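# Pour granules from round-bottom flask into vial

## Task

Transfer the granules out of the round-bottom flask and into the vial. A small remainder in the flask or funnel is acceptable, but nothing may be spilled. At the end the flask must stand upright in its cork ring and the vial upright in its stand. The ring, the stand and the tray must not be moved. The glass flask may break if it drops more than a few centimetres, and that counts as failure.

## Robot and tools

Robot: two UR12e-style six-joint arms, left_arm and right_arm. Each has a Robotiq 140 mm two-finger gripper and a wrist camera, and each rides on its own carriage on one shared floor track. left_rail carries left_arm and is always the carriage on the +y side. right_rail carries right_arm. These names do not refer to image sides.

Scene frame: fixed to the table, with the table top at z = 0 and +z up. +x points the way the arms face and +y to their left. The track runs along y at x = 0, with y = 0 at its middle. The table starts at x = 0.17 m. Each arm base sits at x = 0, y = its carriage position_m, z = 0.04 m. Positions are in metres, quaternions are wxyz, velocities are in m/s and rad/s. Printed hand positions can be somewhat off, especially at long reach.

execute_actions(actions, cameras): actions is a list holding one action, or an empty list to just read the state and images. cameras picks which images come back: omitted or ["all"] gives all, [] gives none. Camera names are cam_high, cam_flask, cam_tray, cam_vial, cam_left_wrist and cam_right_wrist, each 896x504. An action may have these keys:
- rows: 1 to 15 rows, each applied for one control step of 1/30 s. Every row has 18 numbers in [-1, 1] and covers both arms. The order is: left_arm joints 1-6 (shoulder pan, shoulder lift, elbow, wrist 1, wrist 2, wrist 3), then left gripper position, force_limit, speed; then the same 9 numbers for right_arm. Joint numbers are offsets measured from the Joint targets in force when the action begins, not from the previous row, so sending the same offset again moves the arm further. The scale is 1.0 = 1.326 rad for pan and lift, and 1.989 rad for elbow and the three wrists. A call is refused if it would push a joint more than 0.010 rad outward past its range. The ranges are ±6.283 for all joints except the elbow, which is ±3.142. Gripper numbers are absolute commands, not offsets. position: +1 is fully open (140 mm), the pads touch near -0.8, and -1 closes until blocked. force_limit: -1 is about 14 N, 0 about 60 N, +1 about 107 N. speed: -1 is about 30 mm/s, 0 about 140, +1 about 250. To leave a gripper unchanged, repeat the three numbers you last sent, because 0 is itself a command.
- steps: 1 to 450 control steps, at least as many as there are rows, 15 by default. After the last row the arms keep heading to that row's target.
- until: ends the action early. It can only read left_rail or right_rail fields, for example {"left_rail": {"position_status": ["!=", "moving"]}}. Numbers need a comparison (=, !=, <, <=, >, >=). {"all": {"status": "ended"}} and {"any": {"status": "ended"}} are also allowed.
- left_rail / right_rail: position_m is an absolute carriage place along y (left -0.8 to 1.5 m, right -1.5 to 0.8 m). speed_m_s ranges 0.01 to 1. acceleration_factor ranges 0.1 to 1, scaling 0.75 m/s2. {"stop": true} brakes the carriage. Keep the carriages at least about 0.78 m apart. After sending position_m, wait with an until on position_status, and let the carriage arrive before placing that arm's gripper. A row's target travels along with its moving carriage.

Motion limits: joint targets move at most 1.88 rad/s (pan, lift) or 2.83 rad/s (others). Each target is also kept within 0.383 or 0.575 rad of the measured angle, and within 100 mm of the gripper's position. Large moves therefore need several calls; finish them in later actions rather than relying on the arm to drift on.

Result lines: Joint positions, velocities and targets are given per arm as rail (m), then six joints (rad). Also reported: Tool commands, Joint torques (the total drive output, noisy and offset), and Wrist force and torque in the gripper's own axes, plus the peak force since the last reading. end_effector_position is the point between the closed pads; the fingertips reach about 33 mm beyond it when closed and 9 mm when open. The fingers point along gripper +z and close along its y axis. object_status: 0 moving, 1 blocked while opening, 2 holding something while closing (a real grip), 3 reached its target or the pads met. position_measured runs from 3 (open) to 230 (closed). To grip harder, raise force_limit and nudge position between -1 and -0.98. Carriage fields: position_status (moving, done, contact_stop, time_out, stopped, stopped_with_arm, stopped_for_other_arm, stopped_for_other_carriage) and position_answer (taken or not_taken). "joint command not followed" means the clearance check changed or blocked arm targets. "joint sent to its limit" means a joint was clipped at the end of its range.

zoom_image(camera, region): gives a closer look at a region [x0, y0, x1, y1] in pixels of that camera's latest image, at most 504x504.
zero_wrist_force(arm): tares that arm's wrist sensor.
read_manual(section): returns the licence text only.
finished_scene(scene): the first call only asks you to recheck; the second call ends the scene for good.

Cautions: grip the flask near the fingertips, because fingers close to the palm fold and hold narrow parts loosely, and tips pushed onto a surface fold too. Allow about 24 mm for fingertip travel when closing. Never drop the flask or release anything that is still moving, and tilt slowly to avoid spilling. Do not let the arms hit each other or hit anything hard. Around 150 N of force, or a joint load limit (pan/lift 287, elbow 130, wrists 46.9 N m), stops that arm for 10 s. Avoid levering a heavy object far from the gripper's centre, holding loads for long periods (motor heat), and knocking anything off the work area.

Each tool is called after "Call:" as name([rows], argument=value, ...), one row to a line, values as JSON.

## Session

Scene 1 is done. I'm starting scene 2 with a survey of the new layout.

Call:
execute_actions(actions=[], cameras=["all"])

Scene clock: 0.00 s.
left_arm: end_effector_position=(+0.6290, +1.1759, +0.1760) position_measured=3 object_status=3 end_effector_quat_wxyz=(+0.000, +0.000, +1.000, +0.000) end_effector_velocity=(+0.000, +0.001, +0.000) end_effector_angular_velocity=(+0.001, -0.001, +0.001) | right_arm: end_effector_position=(+0.6290, -1.2021, +0.1760) position_measured=3 object_status=3 end_effector_quat_wxyz=(+0.000, +0.000, +1.000, +0.000) end_effector_velocity=(-0.001, +0.001, -0.001) end_effector_angular_velocity=(+0.000, +0.002, +0.001)
Joint positions: left_arm=[1.176 -0.281 -1.556 2.144 -2.158 -1.571 -0.281] | right_arm=[-1.202 -0.281 -1.556 2.144 -2.158 -1.571 -0.281]
Joint velocities: left_arm=[0 0.001 0 0 -0.001 0.001 0] | right_arm=[0 0.001 0.001 0 0.001 0 0]
Joint torques (N m): no reading
Wrist force (N): no reading
Wrist torque (N m): no reading
Wrist force, peak (N): no reading
Joint targets: left_arm=[1.176 -0.281 -1.556 2.144 -2.158 -1.571 -0.280] | right_arm=[-1.202 -0.280 -1.556 2.144 -2.158 -1.571 -0.280]
Tool commands: left_gripper/position=+1.0 left_gripper/force_limit=+1.0 left_gripper/speed=+1.0 right_gripper/position=+1.0 right_gripper/force_limit=+1.0 right_gripper/speed=+1.0
left_rail: position_m=1.176 position_status=done
right_rail: position_m=-1.202 position_status=done

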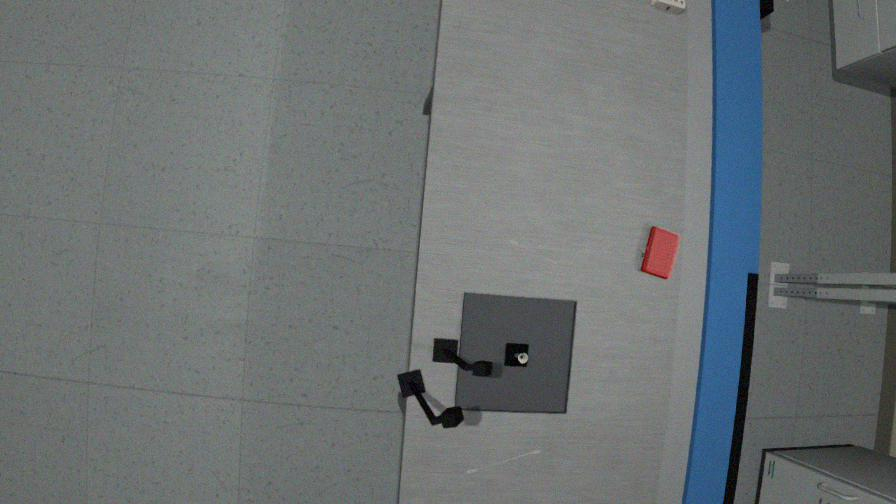

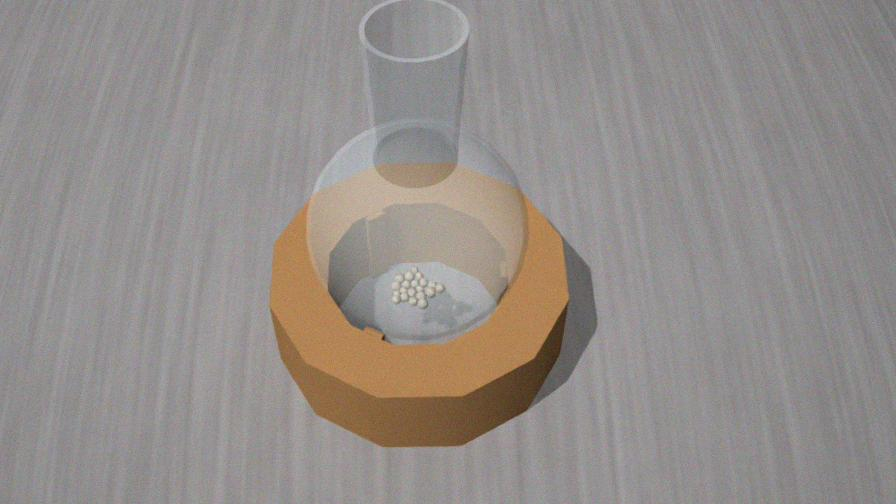

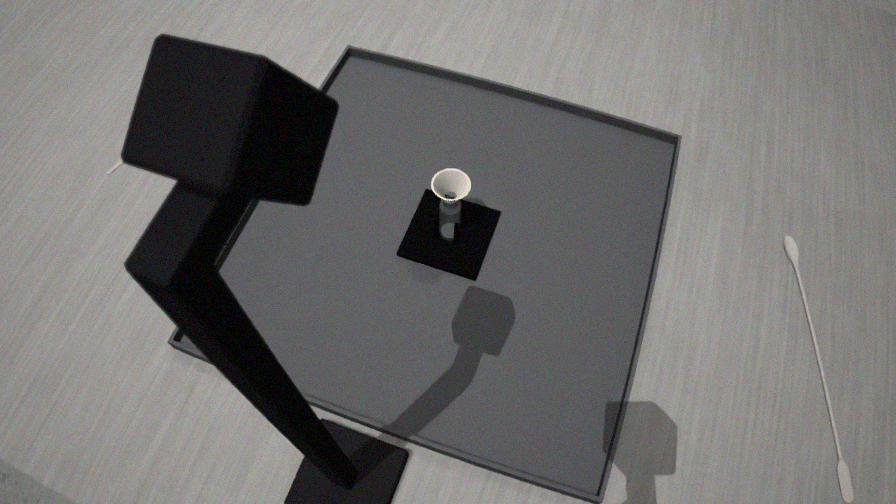

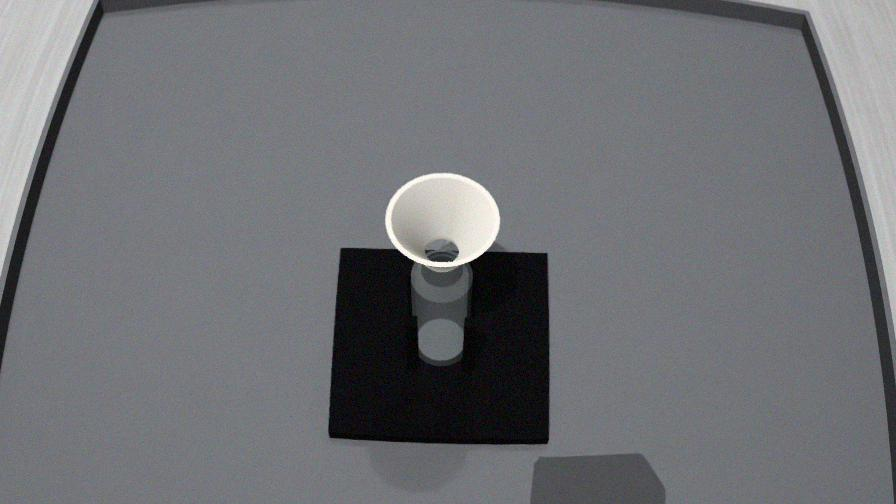

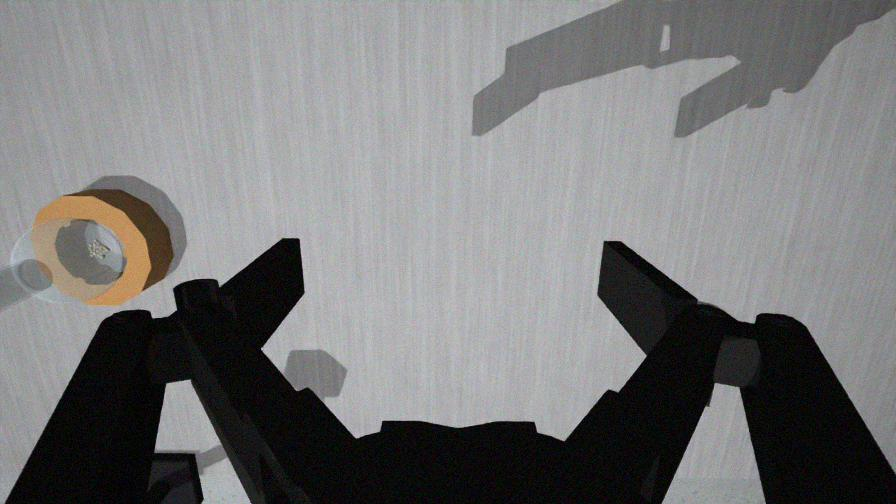

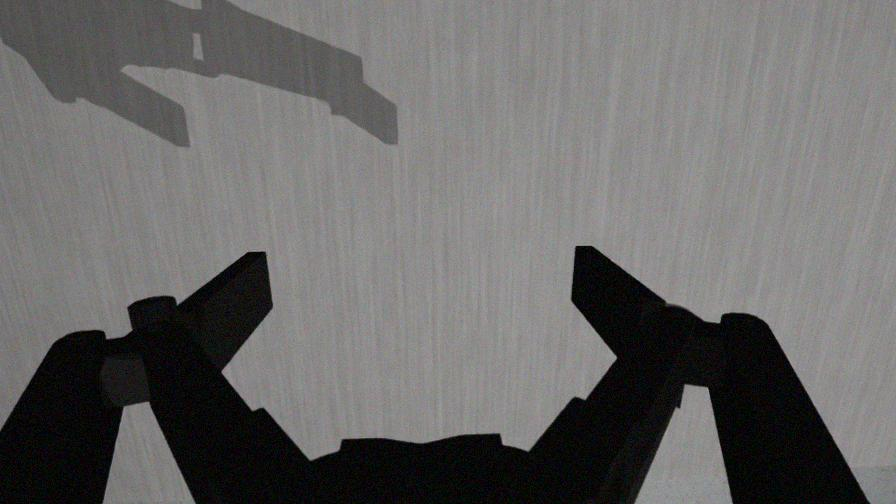

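Call:
zoom_image(camera="cam_high", region=[445, 280, 585, 420])

Call:
zoom_image(camera="cam_vial", region=[330, 160, 554, 286])

Call:
zoom_image(camera="cam_left_wrist", region=[0, 120, 252, 372])

Scaled by 3.600 from the camera's 896x504 image, which has a finer 1280x720 frame.

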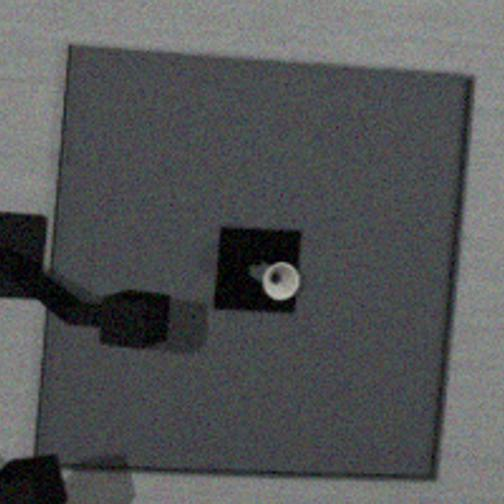

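Scaled by 2.250 from the camera's 896x504 image, which has a finer 1280x720 frame.

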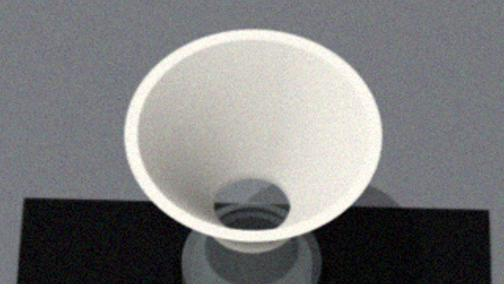

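Scaled by 2.000 from the camera's 896x504 image, which has a finer 1280x720 frame.

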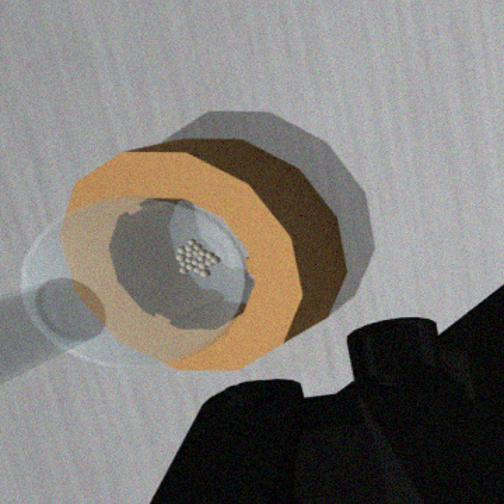

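Call:
execute_actions([
  {"rows": [[0.0019253,0.0001075,0.0004945,0.0019401,0.0058510,0.0004478,0.1,-0.3,-0.8,0,0,0,0,0,0,1,1,1],[0.0073679,0.0004114,0.0018924,0.0074244,0.0223905,0.0017135,0.1,-0.3,-0.8,0,0,0,0,0,0,1,1,1],[0.0157666,0.0008804,0.0040497,0.0158876,0.0479137,0.0036667,0.1,-0.3,-0.8,0,0,0,0,0,0,1,1,1],[0.0265910,0.0014848,0.0068299,0.0267950,0.0808084,0.0061841,0.1,-0.3,-0.8,0,0,0,0,0,0,1,1,1],[0.0393104,0.0021950,0.0100969,0.0396120,0.1194618,0.0091421,0.1,-0.3,-0.8,0,0,0,0,0,0,1,1,1],[0.0533639,0.0029797,0.0137065,0.0537733,0.1621696,0.0124105,0.1,-0.3,-0.8,0,0,0,0,0,0,1,1,1],[0.0682664,0.0038118,0.0175342,0.0687901,0.2074573,0.0158762,0.1,-0.3,-0.8,0,0,0,0,0,0,1,1,1],[0.0833356,0.0046532,0.0214048,0.0839749,0.2532517,0.0193808,0.1,-0.3,-0.8,0,0,0,0,0,0,1,1,1],[0.0982381,0.0054853,0.0252325,0.0989917,0.2985394,0.0228465,0.1,-0.3,-0.8,0,0,0,0,0,0,1,1,1],[0.1122916,0.0062700,0.0288421,0.1131530,0.3412472,0.0261149,0.1,-0.3,-0.8,0,0,0,0,0,0,1,1,1],[0.1250110,0.0069802,0.0321091,0.1259700,0.3799006,0.0290729,0.1,-0.3,-0.8,0,0,0,0,0,0,1,1,1],[0.1358354,0.0075846,0.0348893,0.1368774,0.4127953,0.0315903,0.1,-0.3,-0.8,0,0,0,0,0,0,1,1,1],[0.1442341,0.0080536,0.0370466,0.1453406,0.4383185,0.0335435,0.1,-0.3,-0.8,0,0,0,0,0,0,1,1,1],[0.1496767,0.0083575,0.0384445,0.1508249,0.4548580,0.0348092,0.1,-0.3,-0.8,0,0,0,0,0,0,1,1,1],[0.151602,0.008465,0.038939,0.152765,0.460709,0.035257,0.1,-0.3,-0.8,0,0,0,0,0,0,1,1,1]], "steps": 17},
], cameras=[])

Call:
execute_actions([
  {"rows": [[0.0019253,0.0001075,0.0004945,0.0019401,0.0058510,0.0004478,0.1,-0.3,-0.8,0,0,0,0,0,0,1,1,1],[0.0073679,0.0004114,0.0018924,0.0074244,0.0223905,0.0017135,0.1,-0.3,-0.8,0,0,0,0,0,0,1,1,1],[0.0157666,0.0008804,0.0040497,0.0158876,0.0479137,0.0036667,0.1,-0.3,-0.8,0,0,0,0,0,0,1,1,1],[0.0265910,0.0014848,0.0068299,0.0267950,0.0808084,0.0061841,0.1,-0.3,-0.8,0,0,0,0,0,0,1,1,1],[0.0393104,0.0021950,0.0100969,0.0396120,0.1194618,0.0091421,0.1,-0.3,-0.8,0,0,0,0,0,0,1,1,1],[0.0533639,0.0029797,0.0137065,0.0537733,0.1621696,0.0124105,0.1,-0.3,-0.8,0,0,0,0,0,0,1,1,1],[0.0682664,0.0038118,0.0175342,0.0687901,0.2074573,0.0158762,0.1,-0.3,-0.8,0,0,0,0,0,0,1,1,1],[0.0833356,0.0046532,0.0214048,0.0839749,0.2532517,0.0193808,0.1,-0.3,-0.8,0,0,0,0,0,0,1,1,1],[0.0982381,0.0054853,0.0252325,0.0989917,0.2985394,0.0228465,0.1,-0.3,-0.8,0,0,0,0,0,0,1,1,1],[0.1122916,0.0062700,0.0288421,0.1131530,0.3412472,0.0261149,0.1,-0.3,-0.8,0,0,0,0,0,0,1,1,1],[0.1250110,0.0069802,0.0321091,0.1259700,0.3799006,0.0290729,0.1,-0.3,-0.8,0,0,0,0,0,0,1,1,1],[0.1358354,0.0075846,0.0348893,0.1368774,0.4127953,0.0315903,0.1,-0.3,-0.8,0,0,0,0,0,0,1,1,1],[0.1442341,0.0080536,0.0370466,0.1453406,0.4383185,0.0335435,0.1,-0.3,-0.8,0,0,0,0,0,0,1,1,1],[0.1496767,0.0083575,0.0384445,0.1508249,0.4548580,0.0348092,0.1,-0.3,-0.8,0,0,0,0,0,0,1,1,1],[0.151602,0.008465,0.038939,0.152765,0.460709,0.035257,0.1,-0.3,-0.8,0,0,0,0,0,0,1,1,1]], "steps": 17},
], cameras=[])

Scene clock: 224.13 s.
left_arm: end_effector_position=(+0.5591, +1.4673, +0.1872) position_measured=117 object_status=0 end_effector_quat_wxyz=(-0.069, -0.002, +0.947, +0.315) end_effector_velocity=(+0.000, +0.000, +0.000) end_effector_angular_velocity=(+0.001, +0.000, +0.000) | right_arm: end_effector_position=(+0.6290, -1.2021, +0.1760) position_measured=3 object_status=3 end_effector_quat_wxyz=(+0.000, +0.000, +1.000, +0.000) end_effector_velocity=(+0.000, -0.001, +0.002) end_effector_angular_velocity=(+0.000, -0.002, -0.001)
Joint positions: left_arm=[1.176 -0.144 -1.549 2.196 -1.953 -0.963 -0.233] | right_arm=[-1.202 -0.281 -1.556 2.144 -2.158 -1.571 -0.281]
Joint velocities: left_arm=[0 0 0 0.001 0 0.001 -0.001] | right_arm=[0 -0.001 -0.003 -0.001 0.001 0 0]
Joint torques (N m): left_arm=[11.48 -31.96 -28.97 -1.92 4.48 3.1] | right_arm=[1.31 -44.23 -41.33 -4.54 0.26 1.03]
Wrist force (N): left_arm=[-0.4 -0.2 0.9] | right_arm=[0.2 0.1 0.3]
Wrist torque (N m): left_arm=[0.02 0.13 -0.01] | right_arm=[0.01 -0.03 0.00]
Wrist force, peak (N): left_arm=[-1.2 -4.8 -1.3] | right_arm=[0.9 -0.2 0.3]
Joint targets: left_arm=[1.176 -0.144 -1.549 2.196 -1.953 -0.963 -0.233] | right_arm=[-1.202 -0.280 -1.556 2.144 -2.158 -1.571 -0.280]
left_rail: position_m=1.176 position_status=done
right_rail: position_m=-1.202 position_status=done
No camera images: "cameras" was empty.

Scene clock: 225.53 s.
left_arm: end_effector_position=(+0.4964, +1.7050, +0.3425) position_measured=117 object_status=3 end_effector_quat_wxyz=(-0.188, +0.123, +0.739, +0.636) end_effector_velocity=(+0.000, +0.001, +0.000) end_effector_angular_velocity=(+0.002, +0.000, +0.000) | right_arm: end_effector_position=(+0.6290, -1.2021, +0.1760) position_measured=3 object_status=3 end_effector_quat_wxyz=(+0.000, +0.000, +1.000, +0.000) end_effector_velocity=(+0.000, +0.000, -0.001) end_effector_angular_velocity=(+0.002, +0.002, -0.001)
Joint positions: left_arm=[1.176 0.036 -1.539 2.266 -1.681 -0.149 -0.17] | right_arm=[-1.202 -0.281 -1.556 2.144 -2.158 -1.571 -0.281]
Joint velocities: left_arm=[0 0.001 0 0 0.001 0.003 -0.002] | right_arm=[0 -0.001 0.002 0 0 0.001 0]
Joint torques (N m): left_arm=[12.43 -29.25 -24.48 -1.06 5.55 2.94] | right_arm=[0.24 -45.59 -41.12 -4.33 0.6 0.73]
Wrist force (N): left_arm=[-1.2 -0.4 1.1] | right_arm=[0.6 -0.1 0.0]
Wrist torque (N m): left_arm=[0.06 0.18 -0.07] | right_arm=[-0.03 -0.13 0.00]
Wrist force, peak (N): left_arm=[-1.7 -3.5 -2.1] | right_arm=[0.6 0.2 0.4]
Joint targets: left_arm=[1.176 0.036 -1.539 2.266 -1.681 -0.149 -0.170] | right_arm=[-1.202 -0.280 -1.556 2.144 -2.158 -1.571 -0.280]
left_rail: position_m=1.176 position_status=done
right_rail: position_m=-1.202 position_status=done
No camera images: "cameras" was empty.

I'll check the current state before continuing.

Call:
execute_actions(actions=[], cameras=["cam_high"])

Scene clock: 259.90 s.
left_arm: end_effector_position=(+0.4964, +1.7051, +0.3426) position_measured=117 object_status=3 end_effector_quat_wxyz=(-0.188, +0.123, +0.738, +0.636) end_effector_velocity=(+0.000, +0.000, +0.000) end_effector_angular_velocity=(+0.000, +0.000, +0.000) | right_arm: end_effector_position=(+0.6290, -1.2021, +0.1760) position_measured=3 object_status=3 end_effector_quat_wxyz=(+0.000, +0.000, +1.000, +0.000) end_effector_velocity=(+0.000, +0.000, +0.000) end_effector_angular_velocity=(+0.001, -0.001, +0.001)
Joint positions: left_arm=[1.176 0.036 -1.539 2.266 -1.681 -0.149 -0.17] | right_arm=[-1.202 -0.281 -1.556 2.144 -2.158 -1.571 -0.281]
Joint velocities: left_arm=[0 0 0 0 0 0 0.001] | right_arm=[0 0 0 0 -0.001 0.001 -0.001]
Joint torques (N m): left_arm=[10.93 -29.01 -32.21 -2.51 5.18 3.14] | right_arm=[2.5 -43.42 -40.76 -4.42 0.71 0.55]
Wrist force (N): left_arm=[-0.9 -0.2 0.6] | right_arm=[0.4 0.0 0.2]
Wrist torque (N m): left_arm=[0.11 0.10 -0.07] | right_arm=[-0.01 -0.08 0.00]
Wrist force, peak (N): left_arm=[-1.3 -0.5 1.6] | right_arm=[0.7 0.1 0.6]
Joint targets: left_arm=[1.176 0.036 -1.539 2.266 -1.681 -0.149 -0.170] | right_arm=[-1.202 -0.280 -1.556 2.144 -2.158 -1.571 -0.280]
Tool commands: left_gripper/position=+0.1 left_gripper/force_limit=-0.3 left_gripper/speed=-0.8 right_gripper/position=+1.0 right_gripper/force_limit=+1.0 right_gripper/speed=+1.0
left_rail: position_m=1.176 position_status=done
right_rail: position_m=-1.202 position_status=done
Images, in order (width x height): cam_high 896x504.

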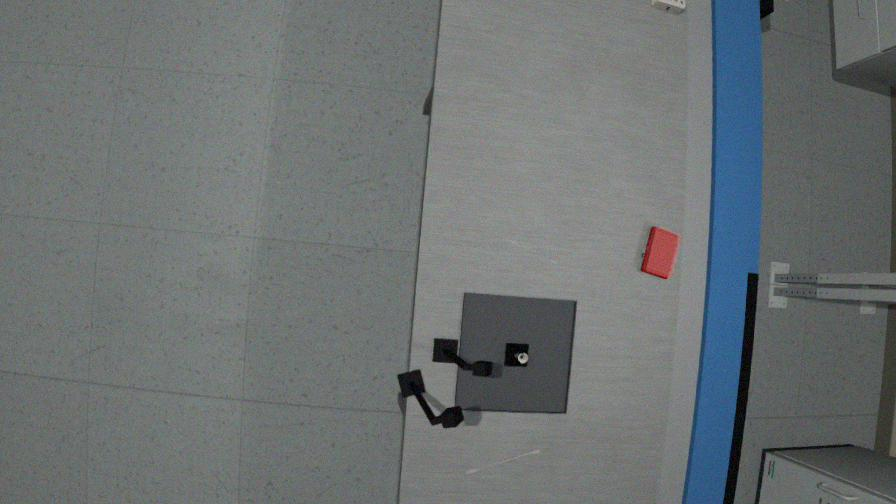

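Call:
execute_actions([
  {"left_rail": {"position_m": 0.516}, "rows": [[0.001925,0.000108,0.000495,0.00194,0.005851,0.000448,0.1,-0.3,-0.8,0,0,0,0,0,0,1,1,1],[0.007368,0.000411,0.001892,0.007424,0.02239,0.001713,0.1,-0.3,-0.8,0,0,0,0,0,0,1,1,1],[0.015767,0.00088,0.00405,0.015888,0.047914,0.003667,0.1,-0.3,-0.8,0,0,0,0,0,0,1,1,1],[0.026591,0.001485,0.00683,0.026795,0.080808,0.006184,0.1,-0.3,-0.8,0,0,0,0,0,0,1,1,1],[0.03931,0.002195,0.010097,0.039612,0.119462,0.009142,0.1,-0.3,-0.8,0,0,0,0,0,0,1,1,1],[0.053364,0.00298,0.013707,0.053773,0.16217,0.01241,0.1,-0.3,-0.8,0,0,0,0,0,0,1,1,1],[0.068266,0.003812,0.017534,0.06879,0.207457,0.015876,0.1,-0.3,-0.8,0,0,0,0,0,0,1,1,1],[0.083336,0.004653,0.021405,0.083975,0.253252,0.019381,0.1,-0.3,-0.8,0,0,0,0,0,0,1,1,1],[0.098238,0.005485,0.025232,0.098992,0.298539,0.022847,0.1,-0.3,-0.8,0,0,0,0,0,0,1,1,1],[0.112292,0.00627,0.028842,0.113153,0.341247,0.026115,0.1,-0.3,-0.8,0,0,0,0,0,0,1,1,1],[0.125011,0.00698,0.032109,0.12597,0.379901,0.029073,0.1,-0.3,-0.8,0,0,0,0,0,0,1,1,1],[0.135835,0.007585,0.034889,0.136877,0.412795,0.03159,0.1,-0.3,-0.8,0,0,0,0,0,0,1,1,1],[0.144234,0.008054,0.037047,0.145341,0.438319,0.033544,0.1,-0.3,-0.8,0,0,0,0,0,0,1,1,1],[0.149677,0.008357,0.038444,0.150825,0.454858,0.034809,0.1,-0.3,-0.8,0,0,0,0,0,0,1,1,1],[0.151602,0.008465,0.038939,0.152765,0.460709,0.035257,0.1,-0.3,-0.8,0,0,0,0,0,0,1,1,1]], "steps": 17},
], cameras=[])

Scene clock: 296.30 s.
left_arm: end_effector_position=(+0.5646, +1.0838, +0.4409) position_measured=117 object_status=3 end_effector_quat_wxyz=(-0.244, +0.382, +0.412, +0.791) end_effector_velocity=(+0.000, -0.001, +0.000) end_effector_angular_velocity=(-0.001, -0.001, +0.000) | right_arm: end_effector_position=(+0.6290, -1.2021, +0.1760) position_measured=3 object_status=3 end_effector_quat_wxyz=(+0.000, +0.000, +1.000, +0.000) end_effector_velocity=(+0.001, +0.000, +0.001) end_effector_angular_velocity=(+0.000, -0.002, +0.000)
Joint positions: left_arm=[0.516 0.237 -1.527 2.343 -1.377 0.768 -0.1] | right_arm=[-1.202 -0.281 -1.556 2.144 -2.158 -1.571 -0.281]
Joint velocities: left_arm=[-0.001 0 0 0 0 -0.001 0] | right_arm=[0 0 0 -0.001 -0.001 0 0]
Joint torques (N m): left_arm=[10.71 -28.14 -26.1 -2.73 3.74 2.95] | right_arm=[-0.8 -44.98 -41.87 -4.42 -0.05 0.56]
Wrist force (N): left_arm=[-1.6 -0.8 1.6] | right_arm=[-0.1 0.0 0.1]
Wrist torque (N m): left_arm=[0.09 0.14 -0.10] | right_arm=[-0.01 0.02 0.00]
Wrist force, peak (N): left_arm=[-0.9 -2.5 4.8] | right_arm=[0.4 0.4 0.6]
Joint targets: left_arm=[0.516 0.237 -1.528 2.343 -1.377 0.768 -0.100] | right_arm=[-1.202 -0.280 -1.556 2.144 -2.158 -1.571 -0.280]
left_rail: position_m=0.516 position_status=done
right_rail: position_m=-1.202 position_status=done
No camera images: "cameras" was empty.

Call:
execute_actions([
  {"rows": [[0.001372,0.000081,0.000354,0.001387,0.004235,0.000319,0.1,-0.3,-0.8,0,0,0,0,0,0,1,1,1],[0.005251,0.000309,0.001354,0.005307,0.016205,0.001222,0.1,-0.3,-0.8,0,0,0,0,0,0,1,1,1],[0.011237,0.000661,0.002896,0.011356,0.034677,0.002616,0.1,-0.3,-0.8,0,0,0,0,0,0,1,1,1],[0.018952,0.001115,0.004885,0.019152,0.058484,0.004411,0.1,-0.3,-0.8,0,0,0,0,0,0,1,1,1],[0.028017,0.001648,0.007222,0.028313,0.08646,0.006521,0.1,-0.3,-0.8,0,0,0,0,0,0,1,1,1],[0.038034,0.002237,0.009803,0.038435,0.117369,0.008853,0.1,-0.3,-0.8,0,0,0,0,0,0,1,1,1],[0.048655,0.002862,0.012541,0.049168,0.150146,0.011325,0.1,-0.3,-0.8,0,0,0,0,0,0,1,1,1],[0.059395,0.003493,0.015309,0.060022,0.183289,0.013825,0.1,-0.3,-0.8,0,0,0,0,0,0,1,1,1],[0.070016,0.004118,0.018047,0.070755,0.216066,0.016297,0.1,-0.3,-0.8,0,0,0,0,0,0,1,1,1],[0.080033,0.004707,0.020628,0.080877,0.246975,0.018629,0.1,-0.3,-0.8,0,0,0,0,0,0,1,1,1],[0.089098,0.00524,0.022965,0.090038,0.27495,0.020739,0.1,-0.3,-0.8,0,0,0,0,0,0,1,1,1],[0.096813,0.005694,0.024954,0.097834,0.298758,0.022534,0.1,-0.3,-0.8,0,0,0,0,0,0,1,1,1],[0.102799,0.006046,0.026496,0.103883,0.31723,0.023928,0.1,-0.3,-0.8,0,0,0,0,0,0,1,1,1],[0.106678,0.006274,0.027496,0.107803,0.3292,0.024831,0.1,-0.3,-0.8,0,0,0,0,0,0,1,1,1],[0.10805,0.006355,0.02785,0.10919,0.333435,0.02515,0.1,-0.3,-0.8,0,0,0,0,0,0,1,1,1]], "steps": 16},
], cameras=[])

Call:
execute_actions([
  {"rows": [[0.001372,0.000081,0.000354,0.001387,0.004235,0.000319,0.1,-0.3,-0.8,0,0,0,0,0,0,1,1,1],[0.005251,0.000309,0.001354,0.005307,0.016205,0.001222,0.1,-0.3,-0.8,0,0,0,0,0,0,1,1,1],[0.011237,0.000661,0.002896,0.011356,0.034677,0.002616,0.1,-0.3,-0.8,0,0,0,0,0,0,1,1,1],[0.018952,0.001115,0.004885,0.019152,0.058484,0.004411,0.1,-0.3,-0.8,0,0,0,0,0,0,1,1,1],[0.028017,0.001648,0.007222,0.028313,0.08646,0.006521,0.1,-0.3,-0.8,0,0,0,0,0,0,1,1,1],[0.038034,0.002237,0.009803,0.038435,0.117369,0.008853,0.1,-0.3,-0.8,0,0,0,0,0,0,1,1,1],[0.048655,0.002862,0.012541,0.049168,0.150146,0.011325,0.1,-0.3,-0.8,0,0,0,0,0,0,1,1,1],[0.059395,0.003493,0.015309,0.060022,0.183289,0.013825,0.1,-0.3,-0.8,0,0,0,0,0,0,1,1,1],[0.070016,0.004118,0.018047,0.070755,0.216066,0.016297,0.1,-0.3,-0.8,0,0,0,0,0,0,1,1,1],[0.080033,0.004707,0.020628,0.080877,0.246975,0.018629,0.1,-0.3,-0.8,0,0,0,0,0,0,1,1,1],[0.089098,0.00524,0.022965,0.090038,0.27495,0.020739,0.1,-0.3,-0.8,0,0,0,0,0,0,1,1,1],[0.096813,0.005694,0.024954,0.097834,0.298758,0.022534,0.1,-0.3,-0.8,0,0,0,0,0,0,1,1,1],[0.102799,0.006046,0.026496,0.103883,0.31723,0.023928,0.1,-0.3,-0.8,0,0,0,0,0,0,1,1,1],[0.106678,0.006274,0.027496,0.107803,0.3292,0.024831,0.1,-0.3,-0.8,0,0,0,0,0,0,1,1,1],[0.10805,0.006355,0.02785,0.10919,0.333435,0.02515,0.1,-0.3,-0.8,0,0,0,0,0,0,1,1,1]], "steps": 17},
], cameras=["cam_left_wrist", "cam_flask"])

Scene clock: 350.47 s.
left_arm: end_effector_position=(+0.6171, +1.0015, +0.3702) position_measured=117 object_status=3 end_effector_quat_wxyz=(-0.173, +0.574, +0.183, +0.779) end_effector_velocity=(+0.000, -0.001, -0.001) end_effector_angular_velocity=(-0.001, +0.002, -0.003) | right_arm: end_effector_position=(+0.6290, -1.2021, +0.1760) position_measured=3 object_status=3 end_effector_quat_wxyz=(+0.000, +0.000, +1.000, +0.000) end_effector_velocity=(+0.000, +0.000, +0.001) end_effector_angular_velocity=(-0.001, -0.001, +0.000)
Joint positions: left_arm=[0.516 0.38 -1.519 2.399 -1.16 1.43 -0.05] | right_arm=[-1.202 -0.281 -1.556 2.144 -2.158 -1.571 -0.281]
Joint velocities: left_arm=[0 0 0 0.001 0.001 0.003 -0.001] | right_arm=[0 0 -0.001 0.001 -0.001 0 0]
Joint torques (N m): left_arm=[15.22 -25.17 -20.5 -2.7 3.71 2.78] | right_arm=[0.54 -47.15 -41.44 -4.12 0.43 0.61]
Wrist force (N): left_arm=[-1.4 -0.9 0.7] | right_arm=[0.4 0.1 0.5]
Wrist torque (N m): left_arm=[0.07 0.12 -0.11] | right_arm=[0.03 -0.08 0.00]
Wrist force, peak (N): left_arm=[-1.3 -1.4 2.6] | right_arm=[0.7 0.3 0.5]
Joint targets: left_arm=[0.516 0.380 -1.519 2.399 -1.160 1.431 -0.050] | right_arm=[-1.202 -0.280 -1.556 2.144 -2.158 -1.571 -0.280]
left_rail: position_m=0.516 position_status=done
right_rail: position_m=-1.202 position_status=done
No camera images: "cameras" was empty.

Scene clock: 351.77 s.
left_arm: end_effector_position=(+0.5759, +0.8532, +0.2495) position_measured=117 object_status=3 end_effector_quat_wxyz=(+0.000, +0.707, +0.000, +0.707) end_effector_velocity=(+0.000, -0.001, +0.000) end_effector_angular_velocity=(+0.001, +0.001, -0.002) | right_arm: end_effector_position=(+0.6290, -1.2021, +0.1760) position_measured=3 object_status=3 end_effector_quat_wxyz=(+0.000, +0.000, +1.000, +0.000) end_effector_velocity=(+0.002, +0.000, +0.001) end_effector_angular_velocity=(-0.001, -0.003, +0.000)
Joint positions: left_arm=[0.516 0.523 -1.511 2.454 -0.943 2.093 0] | right_arm=[-1.202 -0.281 -1.556 2.144 -2.158 -1.571 -0.281]
Joint velocities: left_arm=[0 0 0 0 0.001 0.002 0.001] | right_arm=[0 0 0 -0.002 -0.002 0 0]
Joint torques (N m): left_arm=[12.45 -23.93 -17.22 -1.51 2.9 2.96] | right_arm=[2.29 -45.17 -41.45 -4.78 0.41 0.79]
Wrist force (N): left_arm=[-1.5 -1.1 1.5] | right_arm=[0.4 0.0 0.1]
Wrist torque (N m): left_arm=[-0.01 0.17 -0.07] | right_arm=[0.00 -0.08 0.00]
Wrist force, peak (N): left_arm=[-2.7 -1.6 1.6] | right_arm=[0.4 0.3 0.4]
Joint targets: left_arm=[0.516 0.524 -1.511 2.454 -0.943 2.094 0.000] | right_arm=[-1.202 -0.280 -1.556 2.144 -2.158 -1.571 -0.280]
left_rail: position_m=0.516 position_status=done
right_rail: position_m=-1.202 position_status=done
Images, in order (width x height): cam_flask 896x504, cam_left_wrist 896x504.

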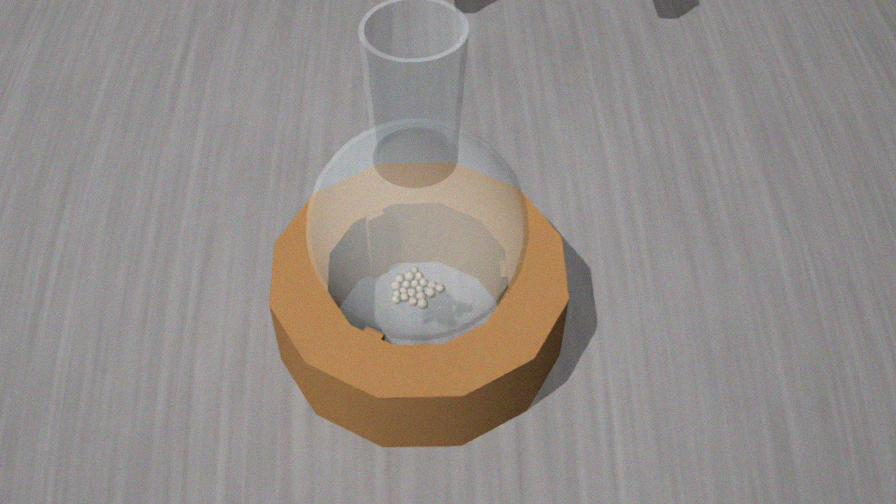

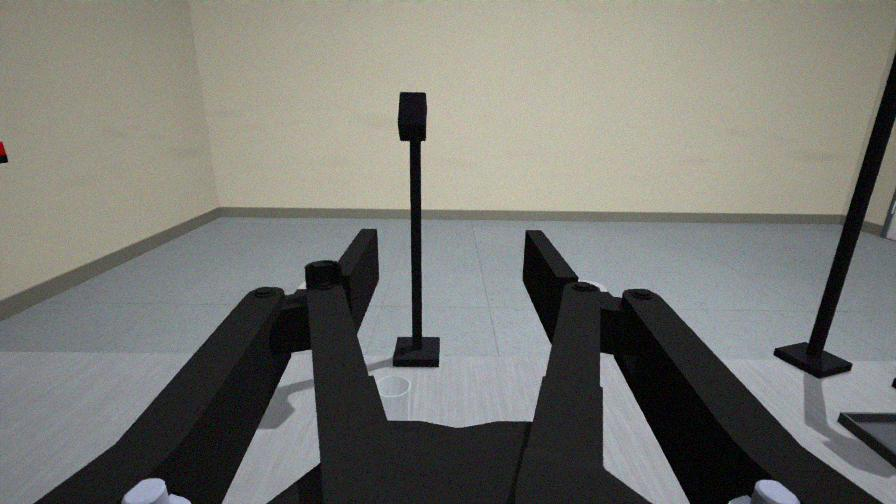

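Call:
zoom_image(camera="cam_left_wrist", region=[330, 330, 490, 420])

Scaled by 3.150 from the camera's 896x504 image, which has a finer 1280x720 frame.

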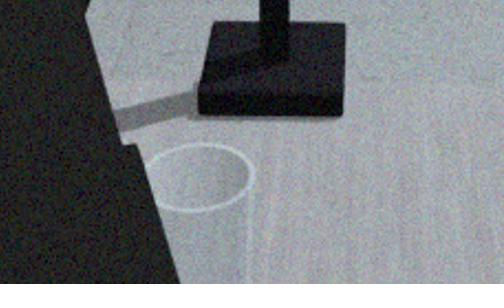

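Call:
execute_actions([
  {"left_rail": {"position_m": 0.5266}, "rows": [[0,0.002618,-0.00047,-0.001275,0,0,0.1,-0.3,-0.8,0,0,0,0,0,0,1,1,1],[0,0.010018,-0.001798,-0.004881,0,0,0.1,-0.3,-0.8,0,0,0,0,0,0,1,1,1],[0,0.021439,-0.003847,-0.010445,0,0,0.1,-0.3,-0.8,0,0,0,0,0,0,1,1,1],[0,0.036157,-0.006488,-0.017615,0,0,0.1,-0.3,-0.8,0,0,0,0,0,0,1,1,1],[0,0.053452,-0.009591,-0.026041,0,0,0.1,-0.3,-0.8,0,0,0,0,0,0,1,1,1],[0,0.072561,-0.01302,-0.035351,0,0,0.1,-0.3,-0.8,0,0,0,0,0,0,1,1,1],[0,0.092825,-0.016657,-0.045224,0,0,0.1,-0.3,-0.8,0,0,0,0,0,0,1,1,1],[0,0.113315,-0.020333,-0.055206,0,0,0.1,-0.3,-0.8,0,0,0,0,0,0,1,1,1],[0,0.133579,-0.02397,-0.065079,0,0,0.1,-0.3,-0.8,0,0,0,0,0,0,1,1,1],[0,0.152688,-0.027398,-0.074388,0,0,0.1,-0.3,-0.8,0,0,0,0,0,0,1,1,1],[0,0.169983,-0.030502,-0.082815,0,0,0.1,-0.3,-0.8,0,0,0,0,0,0,1,1,1],[0,0.184701,-0.033143,-0.089985,0,0,0.1,-0.3,-0.8,0,0,0,0,0,0,1,1,1],[0,0.196122,-0.035192,-0.095549,0,0,0.1,-0.3,-0.8,0,0,0,0,0,0,1,1,1],[0,0.203522,-0.03652,-0.099155,0,0,0.1,-0.3,-0.8,0,0,0,0,0,0,1,1,1],[0,0.20614,-0.03699,-0.10043,0,0,0.1,-0.3,-0.8,0,0,0,0,0,0,1,1,1]], "steps": 17},
], cameras=["cam_left_wrist", "cam_flask"])

Scene clock: 430.70 s.
left_arm: end_effector_position=(+0.6322, +0.8963, +0.1596) position_measured=117 object_status=3 end_effector_quat_wxyz=(+0.000, +0.707, +0.000, +0.707) end_effector_velocity=(+0.001, +0.000, -0.001) end_effector_angular_velocity=(+0.002, +0.000, +0.000) | right_arm: end_effector_position=(+0.6290, -1.2021, +0.1760) position_measured=3 object_status=3 end_effector_quat_wxyz=(+0.000, +0.000, +1.000, +0.000) end_effector_velocity=(+0.000, +0.000, +0.000) end_effector_angular_velocity=(+0.002, -0.001, +0.000)
Joint positions: left_arm=[0.527 0.524 -1.238 2.381 -1.142 2.094 0] | right_arm=[-1.202 -0.281 -1.556 2.144 -2.158 -1.571 -0.281]
Joint velocities: left_arm=[0 0 0.003 -0.001 -0.002 0 0.002] | right_arm=[0 0 0 0 0 0.002 0]
Joint torques (N m): left_arm=[2.52 -39.89 -30.48 -4.96 1.16 3] | right_arm=[3.63 -45.21 -41.64 -4.41 0.29 0.62]
Wrist force (N): left_arm=[-1.8 -1.3 1.2] | right_arm=[0.0 -0.1 0.5]
Wrist torque (N m): left_arm=[-0.08 0.25 -0.06] | right_arm=[-0.03 0.01 0.00]
Wrist force, peak (N): left_arm=[-3.6 -1.5 2.2] | right_arm=[0.7 0.1 0.4]
Joint targets: left_arm=[0.527 0.524 -1.237 2.381 -1.142 2.094 0.000] | right_arm=[-1.202 -0.280 -1.556 2.144 -2.158 -1.571 -0.280]
left_rail: position_m=0.527 position_status=done
right_rail: position_m=-1.202 position_status=done
Images, in order (width x height): cam_flask 896x504, cam_left_wrist 896x504.

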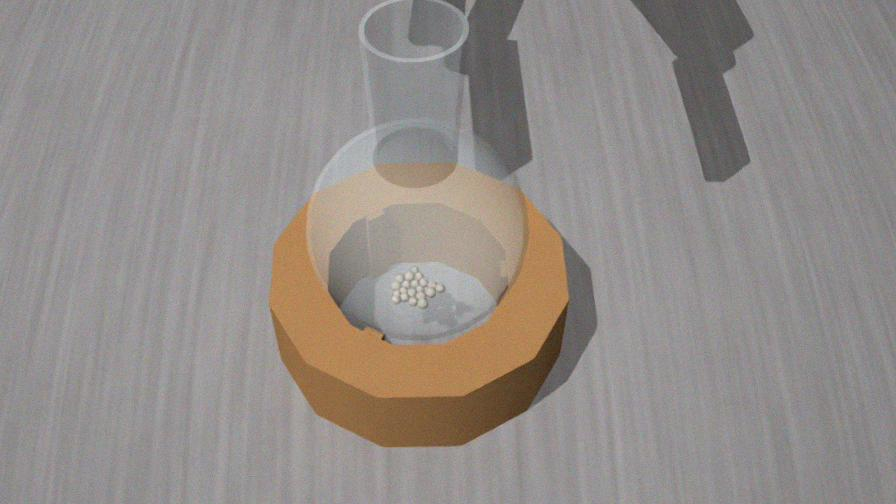

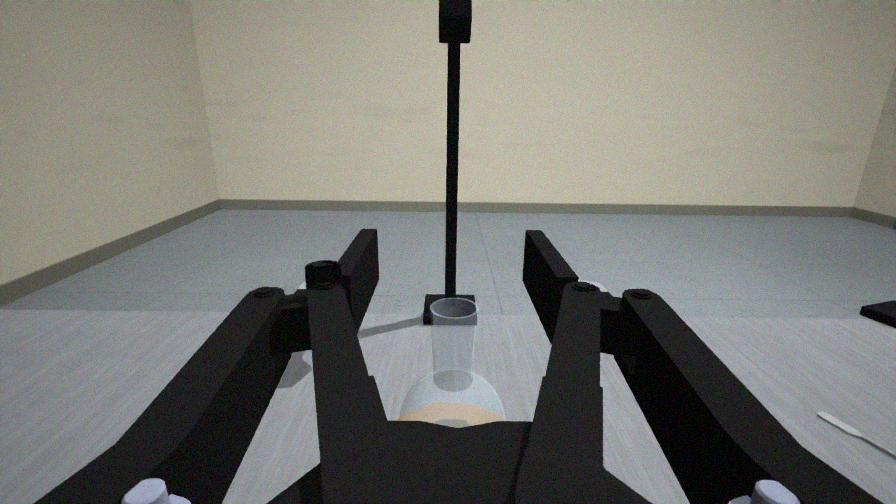

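Call:
zoom_image(camera="cam_left_wrist", region=[390, 280, 520, 430])

Scaled by 3.360 from the camera's 896x504 image, which has a finer 1280x720 frame.

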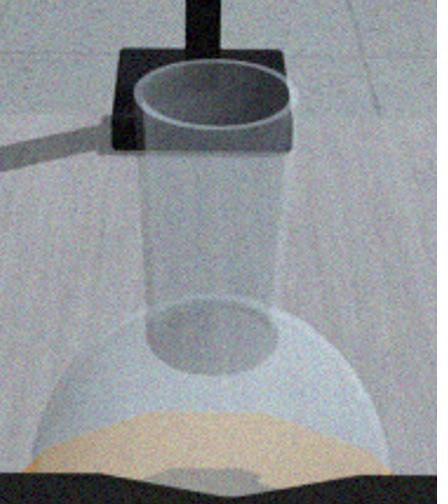

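Call:
execute_actions([
  {"left_rail": {"position_m": 0.5161}, "rows": [[0,0.001152,-0.000187,-0.00059,0,0,0.1,-0.3,-0.8,0,0,0,0,0,0,1,1,1],[0,0.004407,-0.000717,-0.002258,0,0,0.1,-0.3,-0.8,0,0,0,0,0,0,1,1,1],[0,0.009431,-0.001534,-0.004833,0,0,0.1,-0.3,-0.8,0,0,0,0,0,0,1,1,1],[0,0.015906,-0.002586,-0.008151,0,0,0.1,-0.3,-0.8,0,0,0,0,0,0,1,1,1],[0,0.023515,-0.003824,-0.01205,0,0,0.1,-0.3,-0.8,0,0,0,0,0,0,1,1,1],[0,0.031921,-0.005191,-0.016358,0,0,0.1,-0.3,-0.8,0,0,0,0,0,0,1,1,1],[0,0.040836,-0.00664,-0.020926,0,0,0.1,-0.3,-0.8,0,0,0,0,0,0,1,1,1],[0,0.04985,-0.008106,-0.025545,0,0,0.1,-0.3,-0.8,0,0,0,0,0,0,1,1,1],[0,0.058765,-0.009555,-0.030113,0,0,0.1,-0.3,-0.8,0,0,0,0,0,0,1,1,1],[0,0.067171,-0.010922,-0.034421,0,0,0.1,-0.3,-0.8,0,0,0,0,0,0,1,1,1],[0,0.07478,-0.01216,-0.03832,0,0,0.1,-0.3,-0.8,0,0,0,0,0,0,1,1,1],[0,0.081255,-0.013212,-0.041638,0,0,0.1,-0.3,-0.8,0,0,0,0,0,0,1,1,1],[0,0.086279,-0.014029,-0.044213,0,0,0.1,-0.3,-0.8,0,0,0,0,0,0,1,1,1],[0,0.089534,-0.014559,-0.045881,0,0,0.1,-0.3,-0.8,0,0,0,0,0,0,1,1,1],[0,0.090686,-0.014746,-0.046471,0,0,0.1,-0.3,-0.8,0,0,0,0,0,0,1,1,1]], "steps": 17},
], cameras=["cam_left_wrist", "cam_flask"])

Scene clock: 536.67 s.
left_arm: end_effector_position=(+0.6496, +0.8957, +0.1124) position_measured=117 object_status=3 end_effector_quat_wxyz=(+0.000, +0.707, +0.000, +0.707) end_effector_velocity=(+0.000, +0.000, -0.001) end_effector_angular_velocity=(+0.002, +0.000, +0.000) | right_arm: end_effector_position=(+0.6290, -1.2021, +0.1760) position_measured=3 object_status=3 end_effector_quat_wxyz=(+0.000, +0.000, +1.000, +0.000) end_effector_velocity=(+0.000, +0.001, +0.000) end_effector_angular_velocity=(+0.000, +0.001, +0.002)
Joint positions: left_arm=[0.516 0.524 -1.118 2.351 -1.234 2.094 0] | right_arm=[-1.202 -0.281 -1.556 2.144 -2.158 -1.571 -0.281]
Joint velocities: left_arm=[0 0 0.003 -0.001 -0.002 0 0.002] | right_arm=[0 0.001 0 0 0.001 0 -0.001]
Joint torques (N m): left_arm=[-6.9 -46.68 -26.52 -4.73 -2.33 2.9] | right_arm=[-0.02 -42.66 -41.22 -4.13 -0.15 0.88]
Wrist force (N): left_arm=[-1.7 -1.5 1.5] | right_arm=[0.4 0.2 0.1]
Wrist torque (N m): left_arm=[-0.13 0.21 -0.01] | right_arm=[0.05 -0.09 0.00]
Wrist force, peak (N): left_arm=[-2.3 -2.0 1.6] | right_arm=[0.2 0.1 0.8]
Joint targets: left_arm=[0.516 0.524 -1.117 2.351 -1.235 2.094 0.000] | right_arm=[-1.202 -0.280 -1.556 2.144 -2.158 -1.571 -0.280]
left_rail: position_m=0.516 position_status=done
right_rail: position_m=-1.202 position_status=done
Images, in order (width x height): cam_flask 896x504, cam_left_wrist 896x504.

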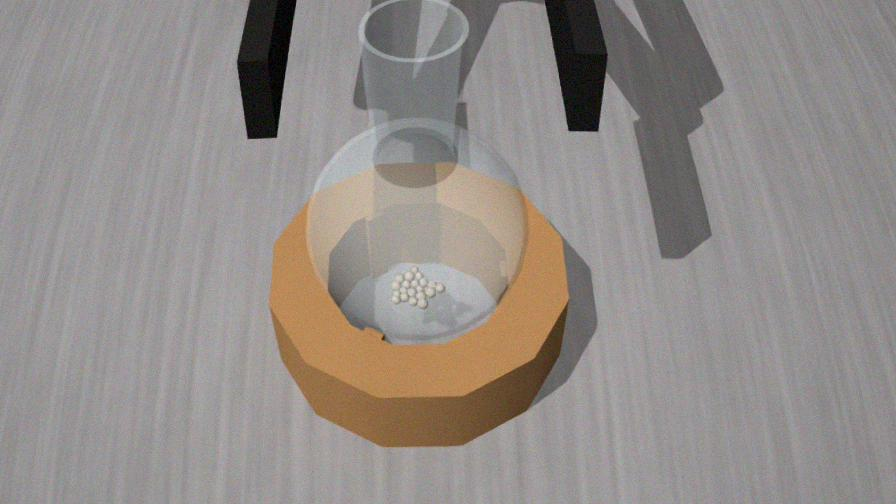

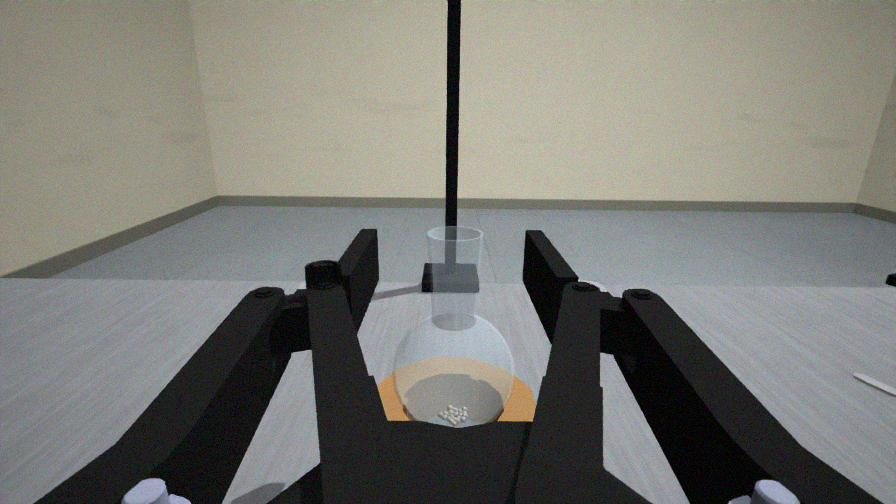

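Call:
zoom_image(camera="cam_left_wrist", region=[390, 210, 520, 340])

Call:
zoom_image(camera="cam_flask", region=[220, 0, 630, 220])

Scaled by 3.877 from the camera's 896x504 image, which has a finer 1280x720 frame.

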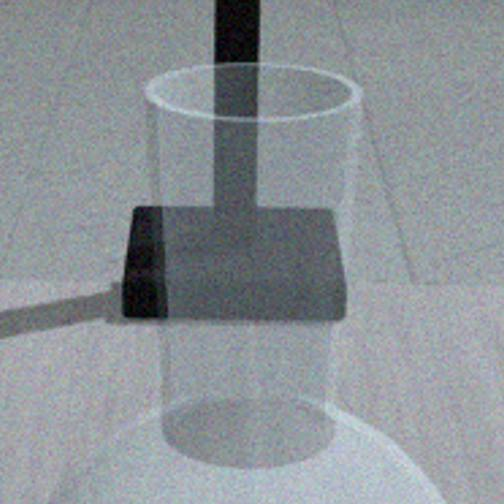

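Scaled by 1.229 from the camera's 896x504 image, which has a finer 1280x720 frame.

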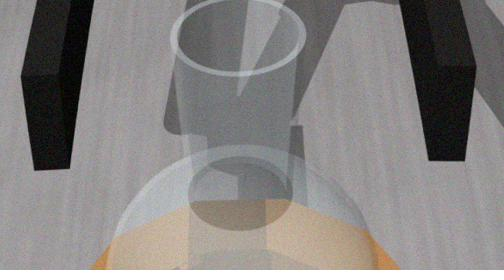

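Call:
execute_actions([
  {"left_rail": {"position_m": 0.5142}, "rows": [[0,0.001234,0.000006,-0.000828,0,0,0.1,-0.3,-0.8,0,0,0,0,0,0,1,1,1],[0,0.003947,0.000018,-0.00265,0,0,0.1,-0.3,-0.8,0,0,0,0,0,0,1,1,1],[0,0.007894,0.000035,-0.005299,0,0,0.1,-0.3,-0.8,0,0,0,0,0,0,1,1,1],[0,0.012335,0.000055,-0.00828,0,0,0.1,-0.3,-0.8,0,0,0,0,0,0,1,1,1],[0,0.016776,0.000075,-0.011261,0,0,0.1,-0.3,-0.8,0,0,0,0,0,0,1,1,1],[0,0.020723,0.000092,-0.01391,0,0,0.1,-0.3,-0.8,0,0,0,0,0,0,1,1,1],[0,0.023437,0.000105,-0.015732,0,0,0.1,-0.3,-0.8,0,0,0,0,0,0,1,1,1],[0,0.02467,0.00011,-0.01656,0,0,0.1,-0.3,-0.8,0,0,0,0,0,0,1,1,1]], "steps": 11},
], cameras=["cam_left_wrist", "cam_flask"])

Scene clock: 582.40 s.
left_arm: end_effector_position=(+0.6496, +0.8939, +0.0975) position_measured=117 object_status=3 end_effector_quat_wxyz=(+0.000, +0.707, +0.000, +0.707) end_effector_velocity=(+0.000, +0.000, -0.002) end_effector_angular_velocity=(+0.002, +0.000, +0.001) | right_arm: end_effector_position=(+0.6290, -1.2021, +0.1760) position_measured=3 object_status=3 end_effector_quat_wxyz=(+0.000, +0.000, +1.000, +0.000) end_effector_velocity=(+0.000, +0.000, -0.001) end_effector_angular_velocity=(+0.000, +0.001, -0.001)
Joint positions: left_arm=[0.514 0.524 -1.085 2.351 -1.267 2.094 0] | right_arm=[-1.202 -0.281 -1.556 2.144 -2.158 -1.571 -0.281]
Joint velocities: left_arm=[0 0 0.004 0 -0.003 0 0.002] | right_arm=[0 0 0.001 0 0 0 0.001]
Joint torques (N m): left_arm=[3.03 -49.36 -5.05 -4.08 -1.72 2.66] | right_arm=[2.21 -45.54 -40.93 -4.15 0.35 1.02]
Wrist force (N): left_arm=[-1.5 -1.5 1.0] | right_arm=[0.3 -0.2 0.3]
Wrist torque (N m): left_arm=[-0.12 0.18 -0.03] | right_arm=[-0.04 -0.06 0.00]
Wrist force, peak (N): left_arm=[-1.3 -2.3 1.4] | right_arm=[0.7 0.3 0.6]
Joint targets: left_arm=[0.514 0.524 -1.084 2.352 -1.268 2.094 0.000] | right_arm=[-1.202 -0.280 -1.556 2.144 -2.158 -1.571 -0.280]
left_rail: position_m=0.514 position_status=done
right_rail: position_m=-1.202 position_status=done
Images, in order (width x height): cam_flask 896x504, cam_left_wrist 896x504.

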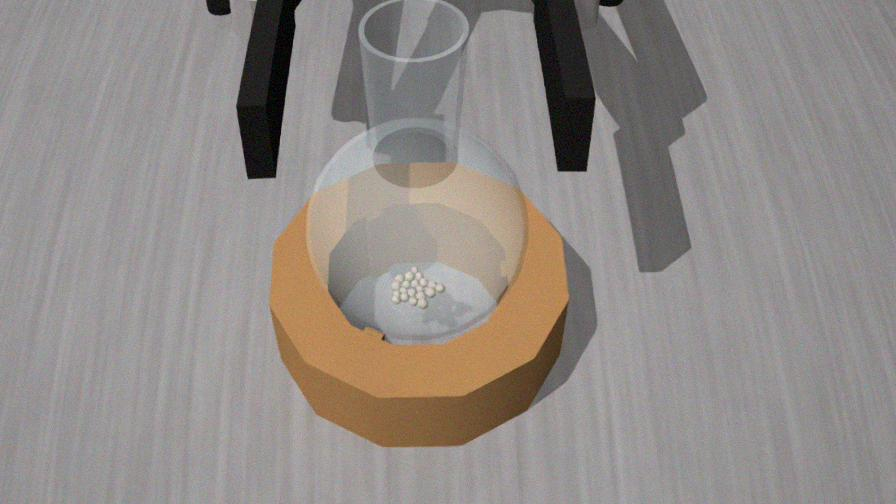

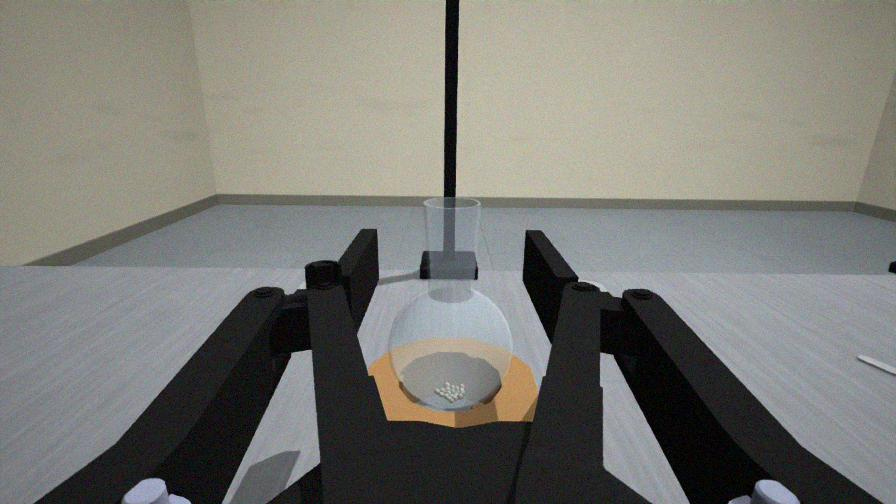

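Call:
execute_actions([
  {"rows": [[0,0,0,0,0,0,-1,-0.3,-0.8,0,0,0,0,0,0,1,1,1]], "steps": 34},
], cameras=["cam_left_wrist", "cam_flask"])

Scene clock: 592.57 s.
left_arm: end_effector_position=(+0.6496, +0.8939, +0.0973) position_measured=198 object_status=2 end_effector_quat_wxyz=(+0.000, +0.707, +0.000, +0.707) end_effector_velocity=(+0.000, +0.000, +0.000) end_effector_angular_velocity=(-0.002, -0.001, -0.001) | right_arm: end_effector_position=(+0.6290, -1.2021, +0.1760) position_measured=3 object_status=3 end_effector_quat_wxyz=(+0.000, +0.000, +1.000, +0.000) end_effector_velocity=(+0.000, -0.001, +0.001) end_effector_angular_velocity=(-0.001, -0.002, -0.002)
Joint positions: left_arm=[0.514 0.524 -1.084 2.352 -1.268 2.094 0] | right_arm=[-1.202 -0.281 -1.556 2.144 -2.158 -1.571 -0.281]
Joint velocities: left_arm=[0 0 0 0 0 0.001 -0.003] | right_arm=[0 -0.002 -0.002 0 0 0 0]
Joint torques (N m): left_arm=[8.98 -46.51 -16.7 -3.26 -2.32 2.72] | right_arm=[0.88 -45.49 -41.08 -3.76 0.42 1.48]
Wrist force (N): left_arm=[-1.8 -1.1 0.9] | right_arm=[0.3 0.0 0.4]
Wrist torque (N m): left_arm=[-0.04 0.23 -0.03] | right_arm=[0.00 -0.08 0.00]
Wrist force, peak (N): left_arm=[-1.9 -1.7 1.4] | right_arm=[0.6 -0.2 0.6]
Joint targets: left_arm=[0.514 0.524 -1.084 2.352 -1.268 2.094 0.000] | right_arm=[-1.202 -0.280 -1.556 2.144 -2.158 -1.571 -0.280]
left_rail: position_m=0.514 position_status=done
right_rail: position_m=-1.202 position_status=done
Images, in order (width x height): cam_flask 896x504, cam_left_wrist 896x504.

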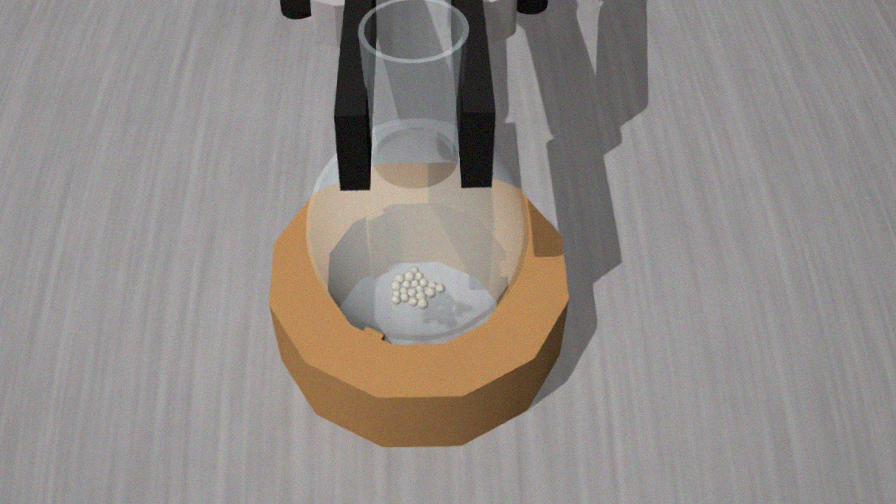

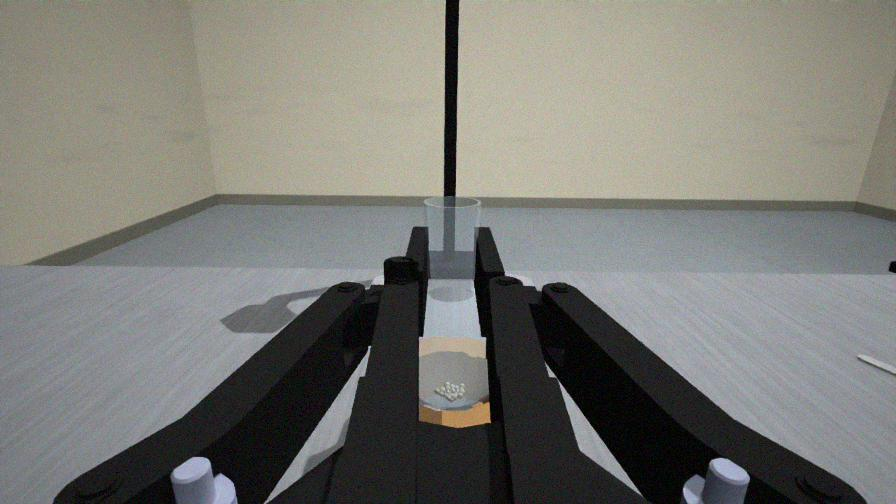

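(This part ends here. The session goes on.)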